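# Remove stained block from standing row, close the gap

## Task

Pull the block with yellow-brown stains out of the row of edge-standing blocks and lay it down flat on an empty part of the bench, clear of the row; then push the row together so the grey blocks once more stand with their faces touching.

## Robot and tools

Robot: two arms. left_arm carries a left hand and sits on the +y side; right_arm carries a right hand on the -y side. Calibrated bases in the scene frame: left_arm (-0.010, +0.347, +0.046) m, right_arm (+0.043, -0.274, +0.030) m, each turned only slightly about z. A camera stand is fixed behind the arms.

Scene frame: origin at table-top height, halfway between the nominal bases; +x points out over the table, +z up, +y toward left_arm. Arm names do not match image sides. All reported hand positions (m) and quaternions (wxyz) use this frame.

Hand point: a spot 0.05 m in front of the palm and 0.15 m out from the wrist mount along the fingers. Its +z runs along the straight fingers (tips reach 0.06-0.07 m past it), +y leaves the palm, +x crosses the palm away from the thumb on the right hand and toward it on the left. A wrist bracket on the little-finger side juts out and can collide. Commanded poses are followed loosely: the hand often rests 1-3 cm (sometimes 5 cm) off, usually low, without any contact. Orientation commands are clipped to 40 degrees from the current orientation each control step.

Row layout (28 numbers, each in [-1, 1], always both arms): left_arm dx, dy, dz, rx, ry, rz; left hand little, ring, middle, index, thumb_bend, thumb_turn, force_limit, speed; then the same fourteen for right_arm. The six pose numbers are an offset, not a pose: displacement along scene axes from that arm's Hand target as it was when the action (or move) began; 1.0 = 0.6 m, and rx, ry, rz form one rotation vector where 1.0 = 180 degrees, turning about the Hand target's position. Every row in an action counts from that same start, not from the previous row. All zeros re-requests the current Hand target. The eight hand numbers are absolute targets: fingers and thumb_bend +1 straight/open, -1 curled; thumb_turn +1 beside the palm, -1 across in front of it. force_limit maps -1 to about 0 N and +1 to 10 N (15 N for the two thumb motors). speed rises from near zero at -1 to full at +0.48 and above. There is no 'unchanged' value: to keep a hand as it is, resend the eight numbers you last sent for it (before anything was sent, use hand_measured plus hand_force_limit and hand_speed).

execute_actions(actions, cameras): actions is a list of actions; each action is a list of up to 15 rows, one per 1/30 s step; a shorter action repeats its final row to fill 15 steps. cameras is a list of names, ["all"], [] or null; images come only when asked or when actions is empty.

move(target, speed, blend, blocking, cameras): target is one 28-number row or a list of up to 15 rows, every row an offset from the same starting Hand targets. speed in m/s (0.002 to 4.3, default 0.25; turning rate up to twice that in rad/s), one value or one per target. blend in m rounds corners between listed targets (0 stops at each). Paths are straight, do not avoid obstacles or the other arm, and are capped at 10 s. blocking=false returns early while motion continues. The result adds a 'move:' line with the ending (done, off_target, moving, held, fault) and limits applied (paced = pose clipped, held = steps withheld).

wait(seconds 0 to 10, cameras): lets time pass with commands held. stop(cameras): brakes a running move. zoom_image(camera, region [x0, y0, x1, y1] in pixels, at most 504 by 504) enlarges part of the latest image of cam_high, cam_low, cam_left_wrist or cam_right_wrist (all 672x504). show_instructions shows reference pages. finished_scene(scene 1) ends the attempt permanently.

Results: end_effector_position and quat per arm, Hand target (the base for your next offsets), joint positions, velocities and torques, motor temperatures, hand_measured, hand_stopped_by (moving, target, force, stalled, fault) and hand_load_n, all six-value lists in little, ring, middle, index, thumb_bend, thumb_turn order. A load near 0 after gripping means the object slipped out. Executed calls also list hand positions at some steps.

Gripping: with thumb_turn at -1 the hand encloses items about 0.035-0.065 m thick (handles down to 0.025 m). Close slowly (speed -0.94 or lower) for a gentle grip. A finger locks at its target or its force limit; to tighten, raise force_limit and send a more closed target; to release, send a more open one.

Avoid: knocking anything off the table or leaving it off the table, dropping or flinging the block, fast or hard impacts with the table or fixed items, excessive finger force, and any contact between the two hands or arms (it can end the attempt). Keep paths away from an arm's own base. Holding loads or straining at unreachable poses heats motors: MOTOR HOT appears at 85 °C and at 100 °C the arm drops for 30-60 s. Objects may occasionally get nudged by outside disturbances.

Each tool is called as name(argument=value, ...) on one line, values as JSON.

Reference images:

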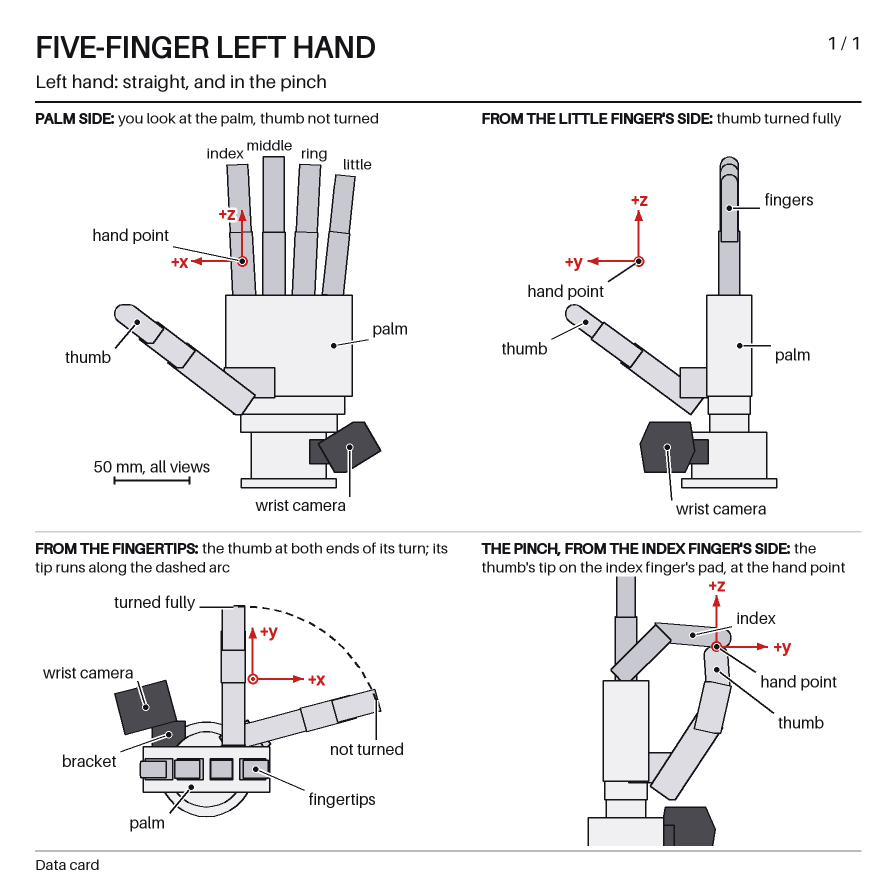

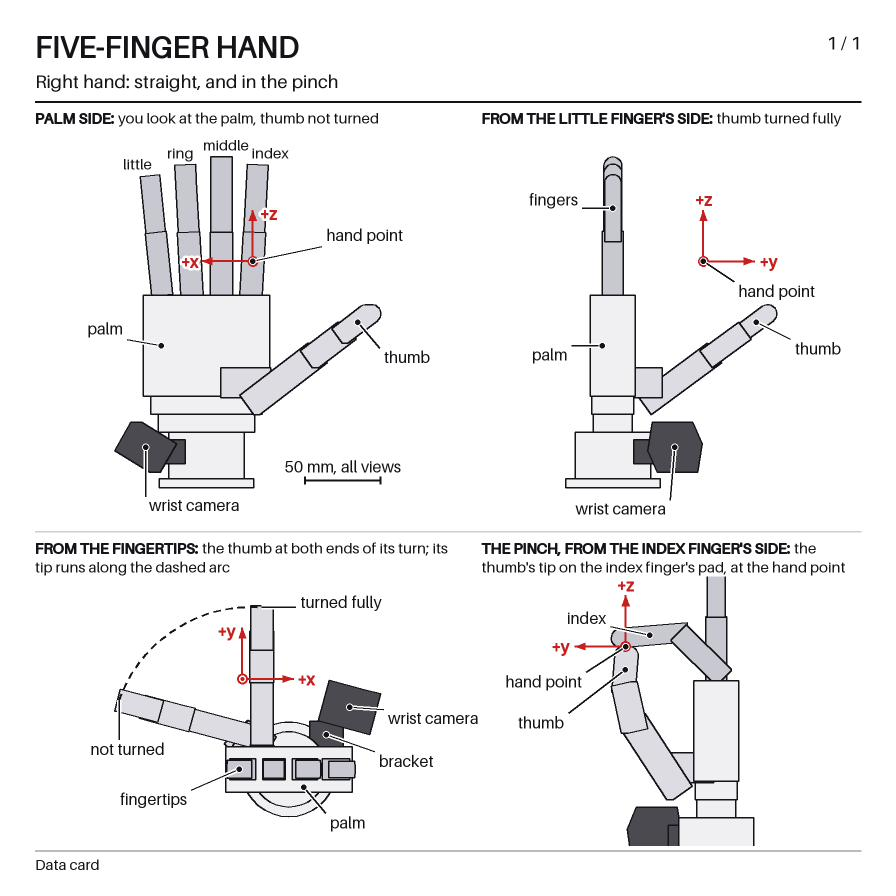

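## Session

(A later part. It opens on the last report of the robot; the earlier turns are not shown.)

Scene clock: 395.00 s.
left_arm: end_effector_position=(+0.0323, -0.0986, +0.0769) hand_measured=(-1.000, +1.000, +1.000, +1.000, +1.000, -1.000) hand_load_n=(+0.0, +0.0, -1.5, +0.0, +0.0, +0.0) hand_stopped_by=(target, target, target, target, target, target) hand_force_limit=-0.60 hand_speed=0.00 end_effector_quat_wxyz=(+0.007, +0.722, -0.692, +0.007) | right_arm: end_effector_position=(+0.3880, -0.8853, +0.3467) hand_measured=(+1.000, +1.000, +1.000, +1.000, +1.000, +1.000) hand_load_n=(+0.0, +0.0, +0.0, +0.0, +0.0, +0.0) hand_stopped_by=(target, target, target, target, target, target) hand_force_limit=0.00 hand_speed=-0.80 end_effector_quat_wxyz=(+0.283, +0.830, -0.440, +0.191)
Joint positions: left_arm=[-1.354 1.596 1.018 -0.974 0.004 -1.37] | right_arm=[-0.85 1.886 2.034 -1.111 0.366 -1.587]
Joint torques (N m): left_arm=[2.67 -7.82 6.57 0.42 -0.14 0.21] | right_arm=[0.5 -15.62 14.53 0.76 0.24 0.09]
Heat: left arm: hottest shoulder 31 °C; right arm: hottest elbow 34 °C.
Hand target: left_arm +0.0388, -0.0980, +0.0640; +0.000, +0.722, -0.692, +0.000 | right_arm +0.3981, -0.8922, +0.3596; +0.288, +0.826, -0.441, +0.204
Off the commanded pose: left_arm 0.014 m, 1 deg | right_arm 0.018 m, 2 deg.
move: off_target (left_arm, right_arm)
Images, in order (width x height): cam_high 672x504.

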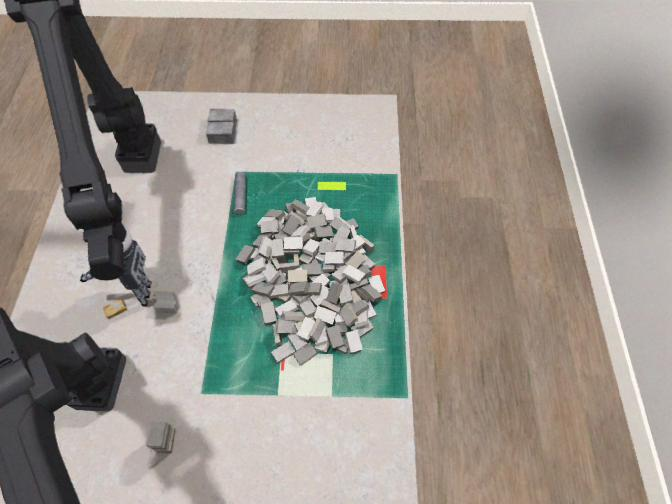

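move(target=[0.0225,0,-0.003,0,0,0,-1,1,1,1,1,-1,-0.6,0.0,0,0,0,0,0,0,1,1,1,1,1,1,0,-0.8], speed=0.03, cameras=["cam_high"])

zoom_image(camera="cam_high", region=[130, 272, 180, 317])

Scene clock: 396.50 s.
left_arm: end_effector_position=(+0.0395, -0.0964, +0.0770) hand_measured=(-1.000, +1.000, +1.000, +1.000, +1.000, -1.000) hand_load_n=(+0.0, +0.0, -3.0, +0.0, +0.0, +0.0) hand_stopped_by=(target, target, target, target, target, target) hand_force_limit=-0.60 hand_speed=0.00 end_effector_quat_wxyz=(+0.010, +0.719, -0.695, +0.005) | right_arm: end_effector_position=(+0.3880, -0.8853, +0.3467) hand_measured=(+1.000, +1.000, +1.000, +1.000, +1.000, +1.000) hand_load_n=(+0.5, +0.0, +0.0, +0.0, +0.0, +0.0) hand_stopped_by=(target, target, target, target, target, target) hand_force_limit=0.00 hand_speed=-0.80 end_effector_quat_wxyz=(+0.283, +0.830, -0.440, +0.191)
Joint positions: left_arm=[-1.332 1.598 1.018 -0.973 0.012 -1.339] | right_arm=[-0.85 1.886 2.034 -1.111 0.366 -1.587]
Joint torques (N m): left_arm=[3.25 -7.41 6.9 0.54 -0.46 0.2] | right_arm=[-0.5 -15.97 14.49 0.68 0.25 0.08]
Heat: left arm: hottest shoulder 31 °C; right arm: hottest elbow 34 °C.
Hand target: left_arm +0.0523, -0.0980, +0.0623; +0.000, +0.722, -0.692, +0.000 | right_arm +0.3981, -0.8922, +0.3596; +0.288, +0.826, -0.441, +0.204
Off the commanded pose: left_arm 0.020 m, 1 deg | right_arm 0.018 m, 2 deg.
move: off_target (left_arm, right_arm)
Images, in order (width x height): cam_high 672x504.

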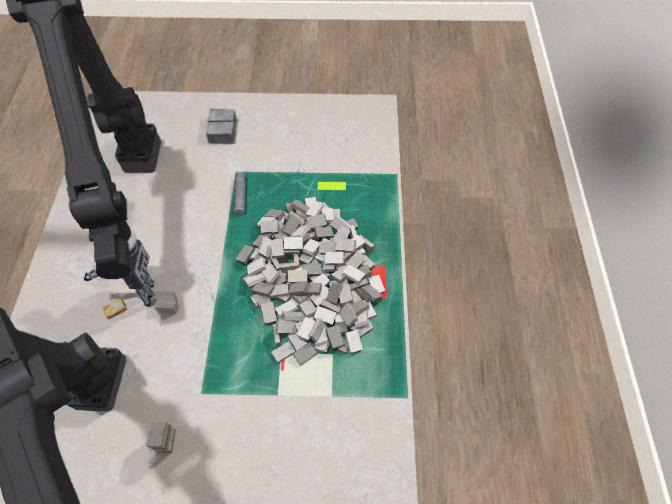

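Scaled by 10.080 from the camera's 672x504 image, which has a finer 960x720 frame.

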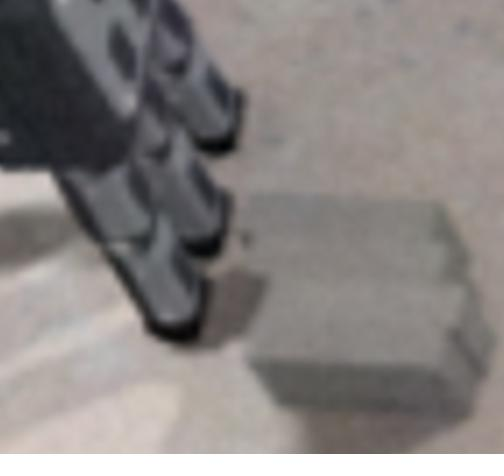

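move(target=[-0.01,0,0.055,0,0,0,-1,1,1,1,1,-1,-0.6,0.0,0,0,0,0,0,0,1,1,1,1,1,1,0,-0.8], speed=0.05, cameras=["cam_high"])

zoom_image(camera="cam_high", region=[130, 272, 180, 317])

Scene clock: 398.30 s.
left_arm: end_effector_position=(+0.0383, -0.0799, +0.0768) hand_measured=(-1.000, +1.000, +1.000, +1.000, +1.000, -1.000) hand_load_n=(+0.0, +0.0, +0.0, +0.0, +0.0, +0.0) hand_stopped_by=(target, target, target, target, target, target) hand_force_limit=-0.60 hand_speed=0.00 end_effector_quat_wxyz=(-0.011, +0.720, -0.694, -0.020) | right_arm: end_effector_position=(+0.3880, -0.8853, +0.3467) hand_measured=(+1.000, +1.000, +1.000, +1.000, +1.000, +1.000) hand_load_n=(+0.0, +0.0, +0.0, +0.0, +0.0, +0.0) hand_stopped_by=(target, target, target, target, target, target) hand_force_limit=0.00 hand_speed=-0.80 end_effector_quat_wxyz=(+0.283, +0.830, -0.440, +0.191)
Joint positions: left_arm=[-1.329 1.598 1.022 -1.04 0.002 -1.338] | right_arm=[-0.85 1.886 2.034 -1.111 0.366 -1.587]
Joint torques (N m): left_arm=[2.67 -11.34 9.26 -0.25 -0.08 0.1] | right_arm=[-0.26 -15.44 14.49 0.83 0.32 0.05]
Heat: left arm: hottest shoulder 31 °C; right arm: hottest elbow 34 °C.
Hand target: left_arm +0.0464, -0.0981, +0.0953; +0.000, +0.722, -0.692, +0.000 | right_arm +0.3981, -0.8922, +0.3596; +0.288, +0.826, -0.441, +0.204
Off the commanded pose: left_arm 0.027 m, 3 deg | right_arm 0.018 m, 2 deg.
move: off_target (left_arm, right_arm)
Images, in order (width x height): cam_high 672x504.

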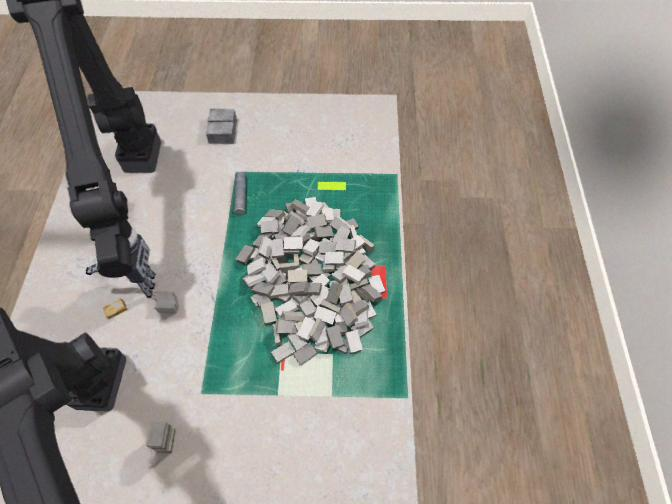

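Scaled by 10.080 from the camera's 672x504 image, which has a finer 960x720 frame.

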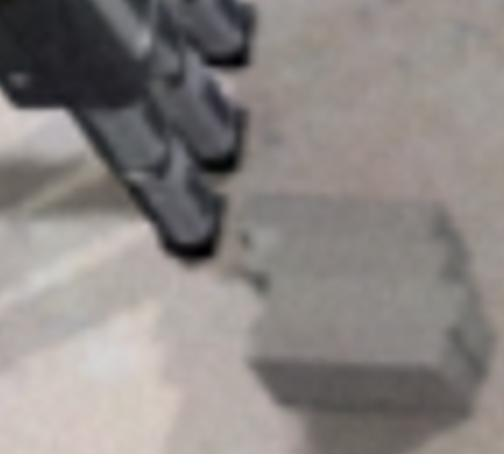

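move(target=[[-0.02,0,0.08,0,0,0,-1,1,1,1,1,-1,-0.6,0.0,0,0,0,0,0,0,1,1,1,1,1,1,0,-0.8],[-0.02,0.001,-0.031,0,0,0,-1,1,1,1,1,-1,-0.6,0.0,0,0,0,0,0,0,1,1,1,1,1,1,0,-0.8]], speed=[0.1,0.08], cameras=["cam_high"])

zoom_image(camera="cam_high", region=[130, 272, 180, 317])

Scene clock: 401.53 s.
left_arm: end_effector_position=(+0.0369, -0.0965, +0.0859) hand_measured=(-1.000, +1.000, +1.000, +1.000, +1.000, -1.000) hand_load_n=(+0.0, +0.0, -0.5, +0.0, +0.0, +0.0) hand_stopped_by=(target, target, target, target, target, target) hand_force_limit=-0.60 hand_speed=0.00 end_effector_quat_wxyz=(+0.004, +0.720, -0.694, +0.005) | right_arm: end_effector_position=(+0.3880, -0.8853, +0.3467) hand_measured=(+1.000, +1.000, +1.000, +1.000, +1.000, +1.000) hand_load_n=(+0.0, +0.0, +0.0, +0.0, +0.0, +0.0) hand_stopped_by=(target, target, target, target, target, target) hand_force_limit=0.00 hand_speed=-0.80 end_effector_quat_wxyz=(+0.283, +0.830, -0.440, +0.191)
Joint positions: left_arm=[-1.343 1.586 1.034 -1.007 0.002 -1.352] | right_arm=[-0.85 1.886 2.034 -1.111 0.366 -1.587]
Joint torques (N m): left_arm=[1.03 -8.18 6.05 0.4 -0.1 0.02] | right_arm=[-0.5 -15.79 14.53 0.72 0.24 0.08]
Heat: left arm: hottest shoulder 31 °C; right arm: hottest elbow 34 °C.
Hand target: left_arm +0.0343, -0.0974, +0.0767; +0.000, +0.722, -0.692, +0.000 | right_arm +0.3981, -0.8922, +0.3596; +0.288, +0.826, -0.441, +0.204
Off the commanded pose: left_arm 0.010 m, 1 deg | right_arm 0.018 m, 2 deg.
move: off_target (right_arm)
Images, in order (width x height): cam_high 672x504.

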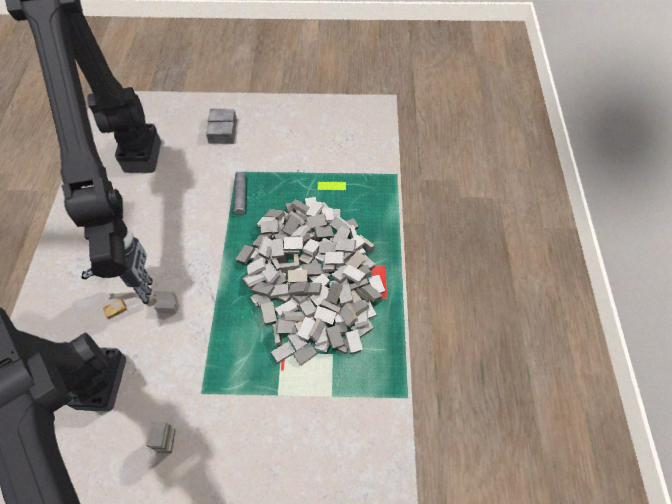

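Scaled by 10.080 from the camera's 672x504 image, which has a finer 960x720 frame.

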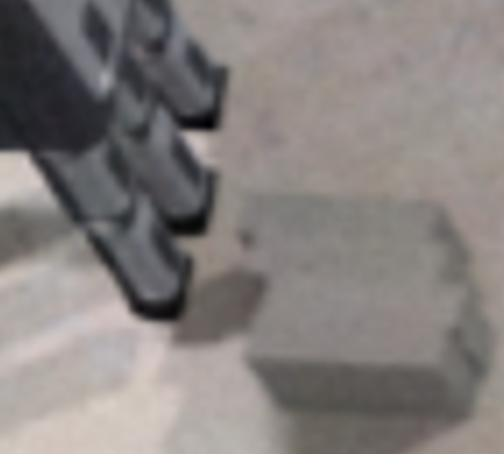

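move(target=[0.0333,-0.004,0,0,0,0,-1,1,1,1,1,-1,-0.6,0.0,0,0,0,0,0,0,1,1,1,1,1,1,0,-0.8], speed=0.03, cameras=["cam_high"])

zoom_image(camera="cam_high", region=[130, 272, 180, 317])

Scene clock: 403.77 s.
left_arm: end_effector_position=(+0.0484, -0.0930, +0.0802) hand_measured=(-1.000, +1.000, +1.000, +1.000, +1.000, -1.000) hand_load_n=(+0.0, +0.0, +0.0, +0.0, +0.0, +0.0) hand_stopped_by=(target, target, target, target, target, target) hand_force_limit=-0.60 hand_speed=0.00 end_effector_quat_wxyz=(+0.000, +0.724, -0.689, -0.001) | right_arm: end_effector_position=(+0.3880, -0.8853, +0.3467) hand_measured=(+1.000, +1.000, +1.000, +1.000, +1.000, +1.000) hand_load_n=(+0.0, +0.0, +0.0, +0.0, +0.0, +0.0) hand_stopped_by=(target, target, target, target, target, target) hand_force_limit=0.00 hand_speed=-0.80 end_effector_quat_wxyz=(+0.283, +0.830, -0.440, +0.191)
Joint positions: left_arm=[-1.315 1.599 1.034 -1.007 0.002 -1.337] | right_arm=[-0.85 1.886 2.034 -1.111 0.366 -1.587]
Joint torques (N m): left_arm=[2.43 -9.11 7.8 0.16 -0.05 0.22] | right_arm=[-0.79 -16.03 14.56 0.75 0.3 0.09]
Heat: left arm: hottest shoulder 31 °C; right arm: hottest elbow 34 °C.
Hand target: left_arm +0.0543, -0.0998, +0.0767; +0.000, +0.722, -0.692, +0.000 | right_arm +0.3981, -0.8922, +0.3596; +0.288, +0.826, -0.441, +0.204
Off the commanded pose: left_arm 0.010 m, 0 deg | right_arm 0.018 m, 2 deg.
move: off_target (right_arm)
Images, in order (width x height): cam_high 672x504.

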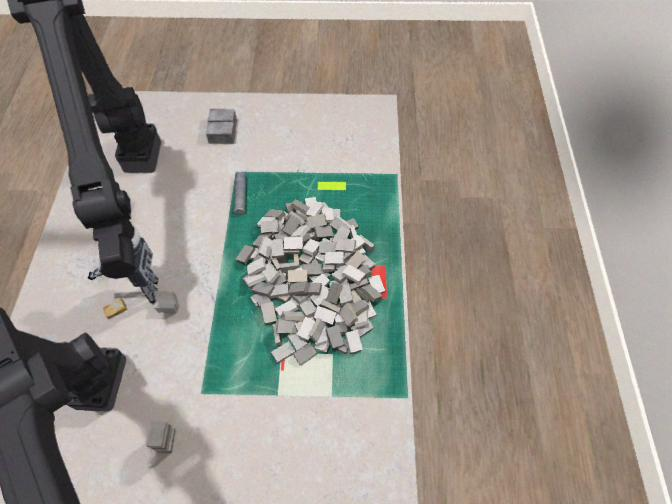

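Scaled by 10.080 from the camera's 672x504 image, which has a finer 960x720 frame.

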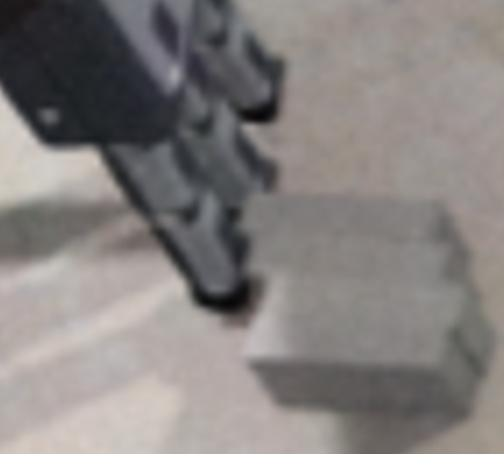

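move(target=[0.0125,0.003,0.003,0,0,0,-1,1,1,1,1,-1,-0.6,0.0,0,0,0,0,0,0,1,1,1,1,1,1,0,-0.8], speed=0.02, cameras=["cam_high"])

zoom_image(camera="cam_high", region=[130, 272, 180, 317])

Scene clock: 405.37 s.
left_arm: end_effector_position=(+0.0533, -0.0911, +0.0802) hand_measured=(-1.000, +1.000, +1.000, +1.000, +1.000, -1.000) hand_load_n=(+0.0, +0.0, +0.0, -0.5, +0.0, +0.0) hand_stopped_by=(target, target, target, target, target, target) hand_force_limit=-0.60 hand_speed=0.00 end_effector_quat_wxyz=(+0.000, +0.722, -0.692, -0.001) | right_arm: end_effector_position=(+0.3880, -0.8853, +0.3467) hand_measured=(+1.000, +1.000, +1.000, +1.000, +1.000, +1.000) hand_load_n=(+0.0, +0.0, +0.0, +0.0, +0.0, +0.0) hand_stopped_by=(target, target, target, target, target, target) hand_force_limit=0.00 hand_speed=-0.80 end_effector_quat_wxyz=(+0.283, +0.830, -0.440, +0.191)
Joint positions: left_arm=[-1.302 1.599 1.034 -1.007 0.002 -1.317] | right_arm=[-0.85 1.886 2.034 -1.111 0.366 -1.587]
Joint torques (N m): left_arm=[3.19 -8.76 8.14 -0.01 -0.08 0.18] | right_arm=[-0.5 -15.97 14.6 0.75 0.28 0.08]
Heat: left arm: hottest shoulder 31 °C; right arm: hottest elbow 34 °C.
Hand target: left_arm +0.0618, -0.0980, +0.0785; +0.000, +0.722, -0.692, +0.000 | right_arm +0.3981, -0.8922, +0.3596; +0.288, +0.826, -0.441, +0.204
Off the commanded pose: left_arm 0.011 m, 0 deg | right_arm 0.018 m, 2 deg.
move: off_target (left_arm, right_arm)
Images, in order (width x height): cam_high 672x504.

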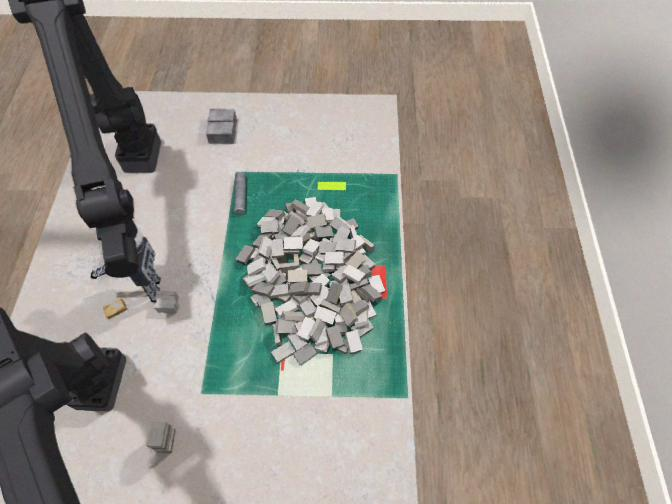

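Scaled by 10.080 from the camera's 672x504 image, which has a finer 960x720 frame.

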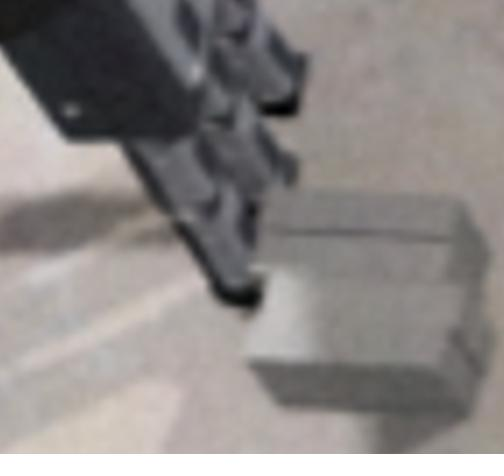

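move(target=[0.0072,0.001,0.001,0,0,0,-1,1,1,1,1,-1,-0.6,0.0,0,0,0,0,0,0,1,1,1,1,1,1,0,-0.8], speed=0.02, cameras=["cam_high"])

zoom_image(camera="cam_high", region=[130, 272, 180, 317])

Scene clock: 406.63 s.
left_arm: end_effector_position=(+0.0572, -0.0899, +0.0802) hand_measured=(-1.000, +1.000, +1.000, +1.000, +1.000, -1.000) hand_load_n=(+0.0, +0.0, +0.0, -1.0, +0.0, +0.0) hand_stopped_by=(target, target, target, target, target, target) hand_force_limit=-0.60 hand_speed=0.00 end_effector_quat_wxyz=(+0.000, +0.722, -0.692, -0.001) | right_arm: end_effector_position=(+0.3880, -0.8853, +0.3467) hand_measured=(+1.000, +1.000, +1.000, +1.000, +1.000, +1.000) hand_load_n=(+0.0, +0.0, +0.0, +0.0, +0.0, +0.0) hand_stopped_by=(target, target, target, target, target, target) hand_force_limit=0.00 hand_speed=-0.80 end_effector_quat_wxyz=(+0.283, +0.830, -0.440, +0.191)
Joint positions: left_arm=[-1.292 1.599 1.034 -1.007 0.002 -1.307] | right_arm=[-0.85 1.886 2.034 -1.111 0.366 -1.587]
Joint torques (N m): left_arm=[2.9 -8.88 8.21 0.03 -0.07 0.19] | right_arm=[-0.15 -15.68 14.56 0.68 0.25 0.11]
Heat: left arm: hottest shoulder 31 °C; right arm: hottest elbow 34 °C.
Hand target: left_arm +0.0661, -0.0974, +0.0791; +0.000, +0.722, -0.692, +0.000 | right_arm +0.3981, -0.8922, +0.3596; +0.288, +0.826, -0.441, +0.204
Off the commanded pose: left_arm 0.012 m, 0 deg | right_arm 0.018 m, 2 deg.
move: off_target (left_arm, right_arm)
Images, in order (width x height): cam_high 672x504.

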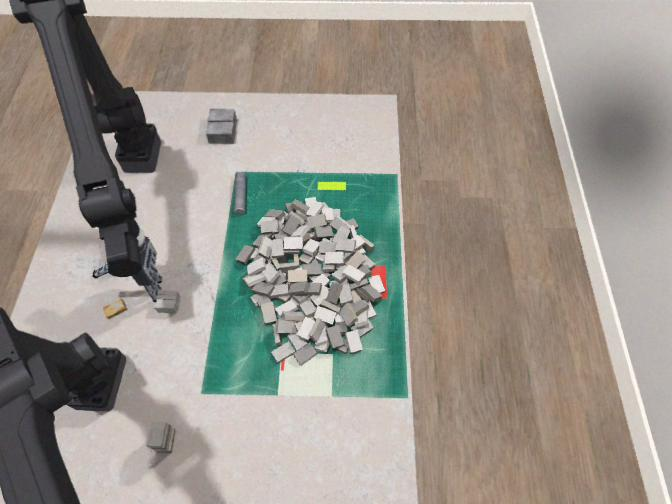

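Scaled by 10.080 from the camera's 672x504 image, which has a finer 960x720 frame.

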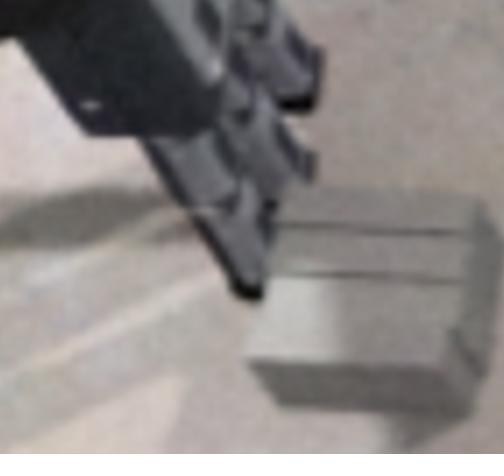

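move(target=[[-0.07,0.01,0.003,0,0,0,-1,1,1,1,1,-1,-0.6,0.0,0,0,0,0,0,0,1,1,1,1,1,1,0,-0.8],[-0.08,0.02,0.16,0,0,0,-1,1,1,1,1,-1,-0.6,0.0,0,0,0,0,0,0,1,1,1,1,1,1,0,-0.8]], speed=[0.05,0.1], cameras=["cam_high"])

zoom_image(camera="cam_high", region=[150, 285, 185, 315])

Scene clock: 409.87 s.
left_arm: end_effector_position=(+0.0182, -0.0688, +0.1541) hand_measured=(-1.000, +1.000, +1.000, +1.000, +1.000, -1.000) hand_load_n=(+0.0, +0.0, +0.0, +0.0, +0.0, -0.5) hand_stopped_by=(target, target, target, target, target, target) hand_force_limit=-0.60 hand_speed=0.00 end_effector_quat_wxyz=(-0.013, +0.720, -0.693, -0.020) | right_arm: end_effector_position=(+0.3880, -0.8853, +0.3467) hand_measured=(+1.000, +1.000, +1.000, +1.000, +1.000, +1.000) hand_load_n=(+0.0, +0.0, +0.0, +0.0, +0.0, +0.0) hand_stopped_by=(target, target, target, target, target, target) hand_force_limit=0.00 hand_speed=-0.80 end_effector_quat_wxyz=(+0.283, +0.830, -0.440, +0.191)
Joint positions: left_arm=[-1.372 1.463 1.095 -1.251 -0.001 -1.383] | right_arm=[-0.85 1.886 2.034 -1.111 0.366 -1.587]
Joint torques (N m): left_arm=[1.44 -10.64 10.09 -0.34 0.05 0] | right_arm=[-0.32 -15.44 14.48 0.7 0.28 0.11]
Heat: left arm: hottest shoulder 32 °C; right arm: hottest elbow 34 °C.
Hand target: left_arm +0.0181, -0.0855, +0.1751; +0.000, +0.722, -0.692, +0.000 | right_arm +0.3981, -0.8922, +0.3596; +0.288, +0.826, -0.441, +0.204
Off the commanded pose: left_arm 0.027 m, 3 deg | right_arm 0.018 m, 2 deg.
move: off_target (left_arm, right_arm)
Images, in order (width x height): cam_high 672x504.

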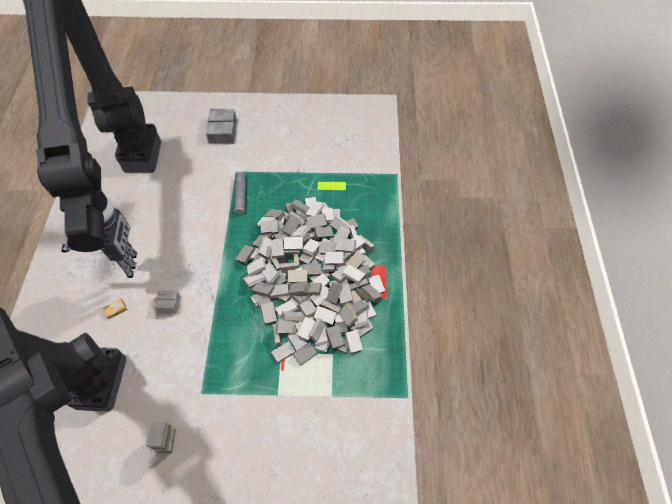

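Scaled by 14.400 from the camera's 672x504 image, which has a finer 960x720 frame.

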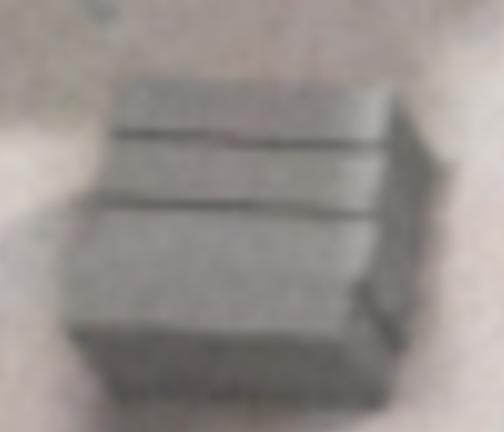

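move(target=[[0.1332,0.0792,-0.05,0.026,-0.2987,0.0272,-1,-1,-1,0.24,1,-1,-0.6,0.0,0,0,0,0,0,0,1,1,1,1,1,1,0,-0.8],[0.1332,0.0767,-0.256,0.026,-0.2987,0.0272,-1,-1,-1,0.24,1,-1,-0.6,0.0,0,0,0,0,0,0,1,1,1,1,1,1,0,-0.8]], speed=[0.25,0.08], cameras=["cam_high"])

zoom_image(camera="cam_high", region=[130, 260, 200, 315])

Scene clock: 416.10 s.
left_arm: end_effector_position=(+0.1005, -0.0404, +0.0294) hand_measured=(-1.000, -1.000, -1.000, +0.240, +1.000, -1.000) hand_load_n=(+0.0, +0.0, +0.0, +0.0, +0.0, +0.0) hand_stopped_by=(target, target, target, target, target, target) hand_force_limit=-0.60 hand_speed=0.00 end_effector_quat_wxyz=(-0.339, +0.673, -0.585, +0.299) | right_arm: end_effector_position=(+0.3880, -0.8853, +0.3467) hand_measured=(+1.000, +1.000, +1.000, +1.000, +1.000, +1.000) hand_load_n=(+0.0, +0.0, +0.0, +0.0, +0.0, +0.0) hand_stopped_by=(target, target, target, target, target, target) hand_force_limit=0.00 hand_speed=-0.80 end_effector_quat_wxyz=(+0.283, +0.830, -0.440, +0.191)
Joint positions: left_arm=[-1.633 1.678 0.851 -0.965 -0.919 -1.855] | right_arm=[-0.85 1.886 2.034 -1.111 0.366 -1.587]
Joint torques (N m): left_arm=[1.26 -8.12 4.51 0.05 -0.68 -0.01] | right_arm=[-0.32 -15.79 14.39 0.8 0.25 0.1]
Heat: left arm: hottest shoulder 32 °C; right arm: hottest elbow 34 °C.
Hand target: left_arm +0.0980, -0.0394, +0.0214; -0.341, +0.671, -0.586, +0.299 | right_arm +0.3981, -0.8922, +0.3596; +0.288, +0.826, -0.441, +0.204
Off the commanded pose: left_arm 0.008 m, 0 deg | right_arm 0.018 m, 2 deg.
move: off_target (right_arm)
Images, in order (width x height): cam_high 672x504.

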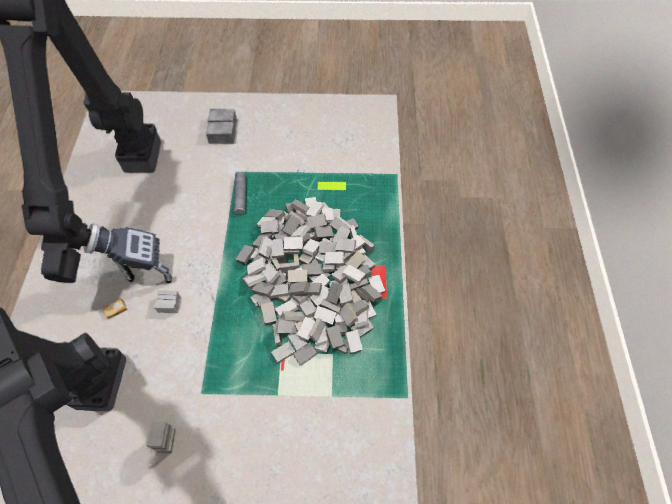

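Scaled by 7.200 from the camera's 672x504 image, which has a finer 960x720 frame.

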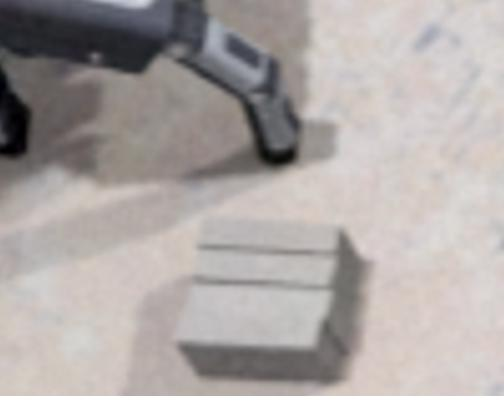

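move(target=[0,-0.096,0.0135,0,0,0,-1,-1,-1,0.24,1,-1,-0.6,0,0,0,0,0,0,0,1,1,1,1,1,1,0,-0.8], speed=0.03, cameras=["cam_high"])

zoom_image(camera="cam_high", region=[150, 285, 185, 315])

Scene clock: 418.83 s.
left_arm: end_effector_position=(+0.0994, -0.0783, +0.0290) hand_measured=(-1.000, -1.000, -1.000, +0.240, +1.000, -1.000) hand_load_n=(+0.0, +0.0, +0.0, -0.5, +0.0, +0.0) hand_stopped_by=(target, target, target, target, target, target) hand_force_limit=-0.60 hand_speed=0.00 end_effector_quat_wxyz=(-0.348, +0.668, -0.590, +0.293) | right_arm: end_effector_position=(+0.3880, -0.8853, +0.3467) hand_measured=(+1.000, +1.000, +1.000, +1.000, +1.000, +1.000) hand_load_n=(+0.0, +0.0, +0.0, +0.0, +0.0, +0.0) hand_stopped_by=(target, target, target, target, target, target) hand_force_limit=0.00 hand_speed=-0.80 end_effector_quat_wxyz=(+0.283, +0.830, -0.440, +0.191)
Joint positions: left_arm=[-1.633 1.767 0.979 -1.027 -0.922 -1.851] | right_arm=[-0.85 1.886 2.034 -1.111 0.366 -1.587]
Joint torques (N m): left_arm=[2.26 -9.23 8.2 -0.23 -0.61 0.06] | right_arm=[-0.21 -16.15 14.56 0.72 0.27 0.06]
Heat: left arm: hottest shoulder 32 °C; right arm: hottest elbow 34 °C.
Hand target: left_arm +0.0981, -0.0970, +0.0296; -0.341, +0.671, -0.586, +0.299 | right_arm +0.3981, -0.8922, +0.3596; +0.288, +0.826, -0.441, +0.204
Off the commanded pose: left_arm 0.019 m, 1 deg | right_arm 0.018 m, 2 deg.
move: off_target (left_arm, right_arm)
Images, in order (width x height): cam_high 672x504.

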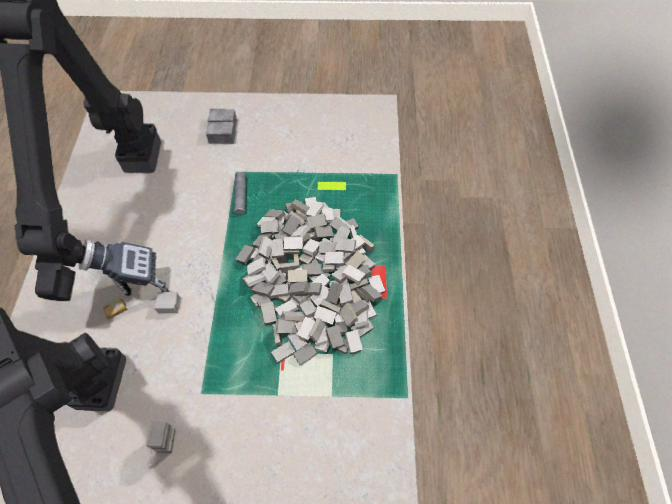

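Scaled by 14.400 from the camera's 672x504 image, which has a finer 960x720 frame.

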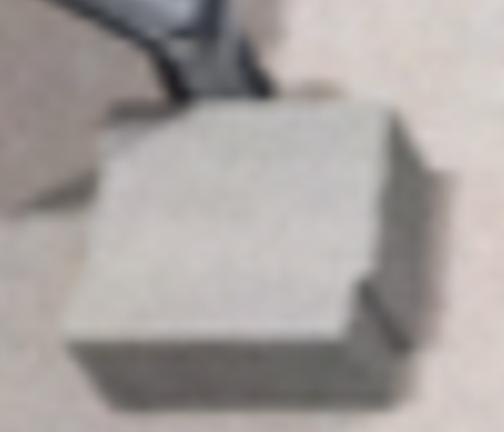

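move(target=[[0,0.09,0.006,0,0,0,-1,-1,-1,0.24,1,-1,-0.6,0,0,0,0,0,0,0,1,1,1,1,1,1,0,-0.8],[0,0.12,0.12,0,0,0,-1,-1,-1,0.24,1,-1,-0.6,0,0,0,0,0,0,0,1,1,1,1,1,1,0,-0.8],[-0.05,0.25,0.18,0,0,0,-1,-1,-1,0.24,1,-1,-0.6,0,0,0,0,0,0,0,1,1,1,1,1,1,0,-0.8]], speed=[0.06,0.12,0.25], cameras=["cam_high"])

zoom_image(camera="cam_high", region=[150, 285, 185, 315])

zoom_image(camera="cam_high", region=[85, 265, 205, 345])

Scene clock: 423.13 s.
left_arm: end_effector_position=(+0.0702, +0.0518, +0.1358) hand_measured=(-1.000, -1.000, -1.000, +0.240, +1.000, -1.000) hand_load_n=(+0.0, +0.0, +0.5, +0.0, +0.0, +0.0) hand_stopped_by=(target, target, target, target, target, target) hand_force_limit=-0.60 hand_speed=0.00 end_effector_quat_wxyz=(-0.343, +0.670, -0.587, +0.297) | right_arm: end_effector_position=(+0.3880, -0.8853, +0.3467) hand_measured=(+1.000, +1.000, +1.000, +1.000, +1.000, +1.000) hand_load_n=(+0.0, +0.0, +0.0, +0.0, +0.0, +0.0) hand_stopped_by=(target, target, target, target, target, target) hand_force_limit=0.00 hand_speed=-0.80 end_effector_quat_wxyz=(+0.283, +0.830, -0.440, +0.191)
Joint positions: left_arm=[-1.752 1.289 0.763 -1.422 -0.886 -2.036] | right_arm=[-0.85 1.886 2.034 -1.111 0.366 -1.587]
Joint torques (N m): left_arm=[1.2 -5.6 5.98 -0.65 -0.51 -0.03] | right_arm=[-0.44 -15.97 14.52 0.7 0.23 0.07]
Heat: left arm: hottest shoulder 32 °C; right arm: hottest elbow 34 °C.
Hand target: left_arm +0.0680, +0.0531, +0.1375; -0.341, +0.671, -0.586, +0.299 | right_arm +0.3981, -0.8922, +0.3596; +0.288, +0.826, -0.441, +0.204
Off the commanded pose: left_arm 0.003 m, 0 deg | right_arm 0.018 m, 2 deg.
move: off_target (right_arm)
Images, in order (width x height): cam_high 672x504.

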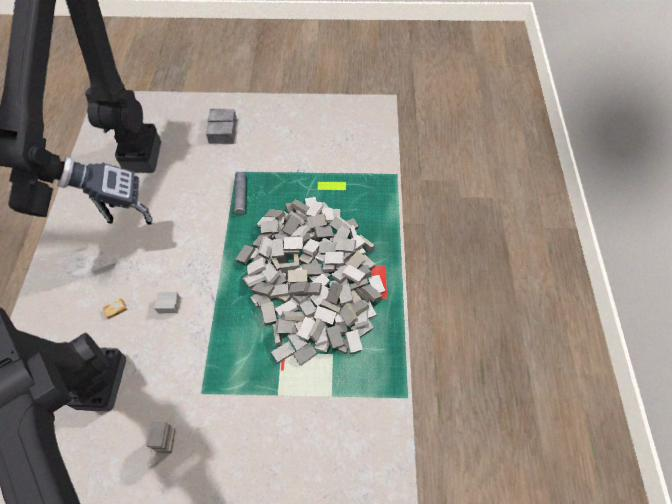

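Scaled by 14.400 from the camera's 672x504 image, which has a finer 960x720 frame.

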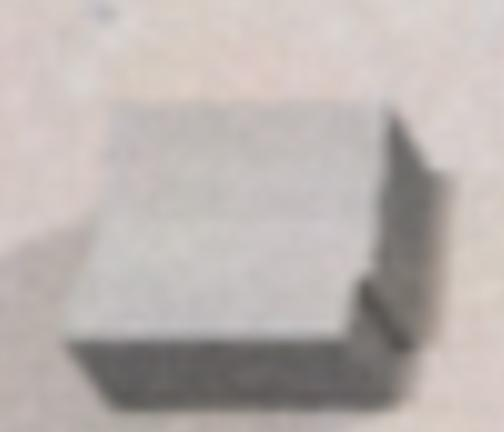

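Scaled by 4.200 from the camera's 672x504 image, which has a finer 960x720 frame.

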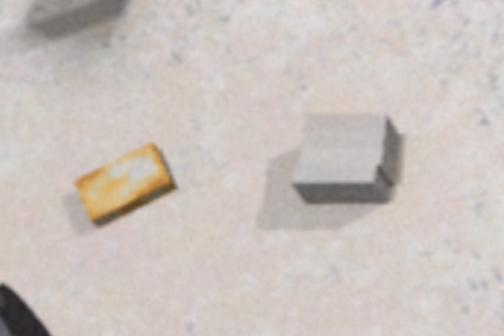

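finished_scene()

The scene is finished: the task was done.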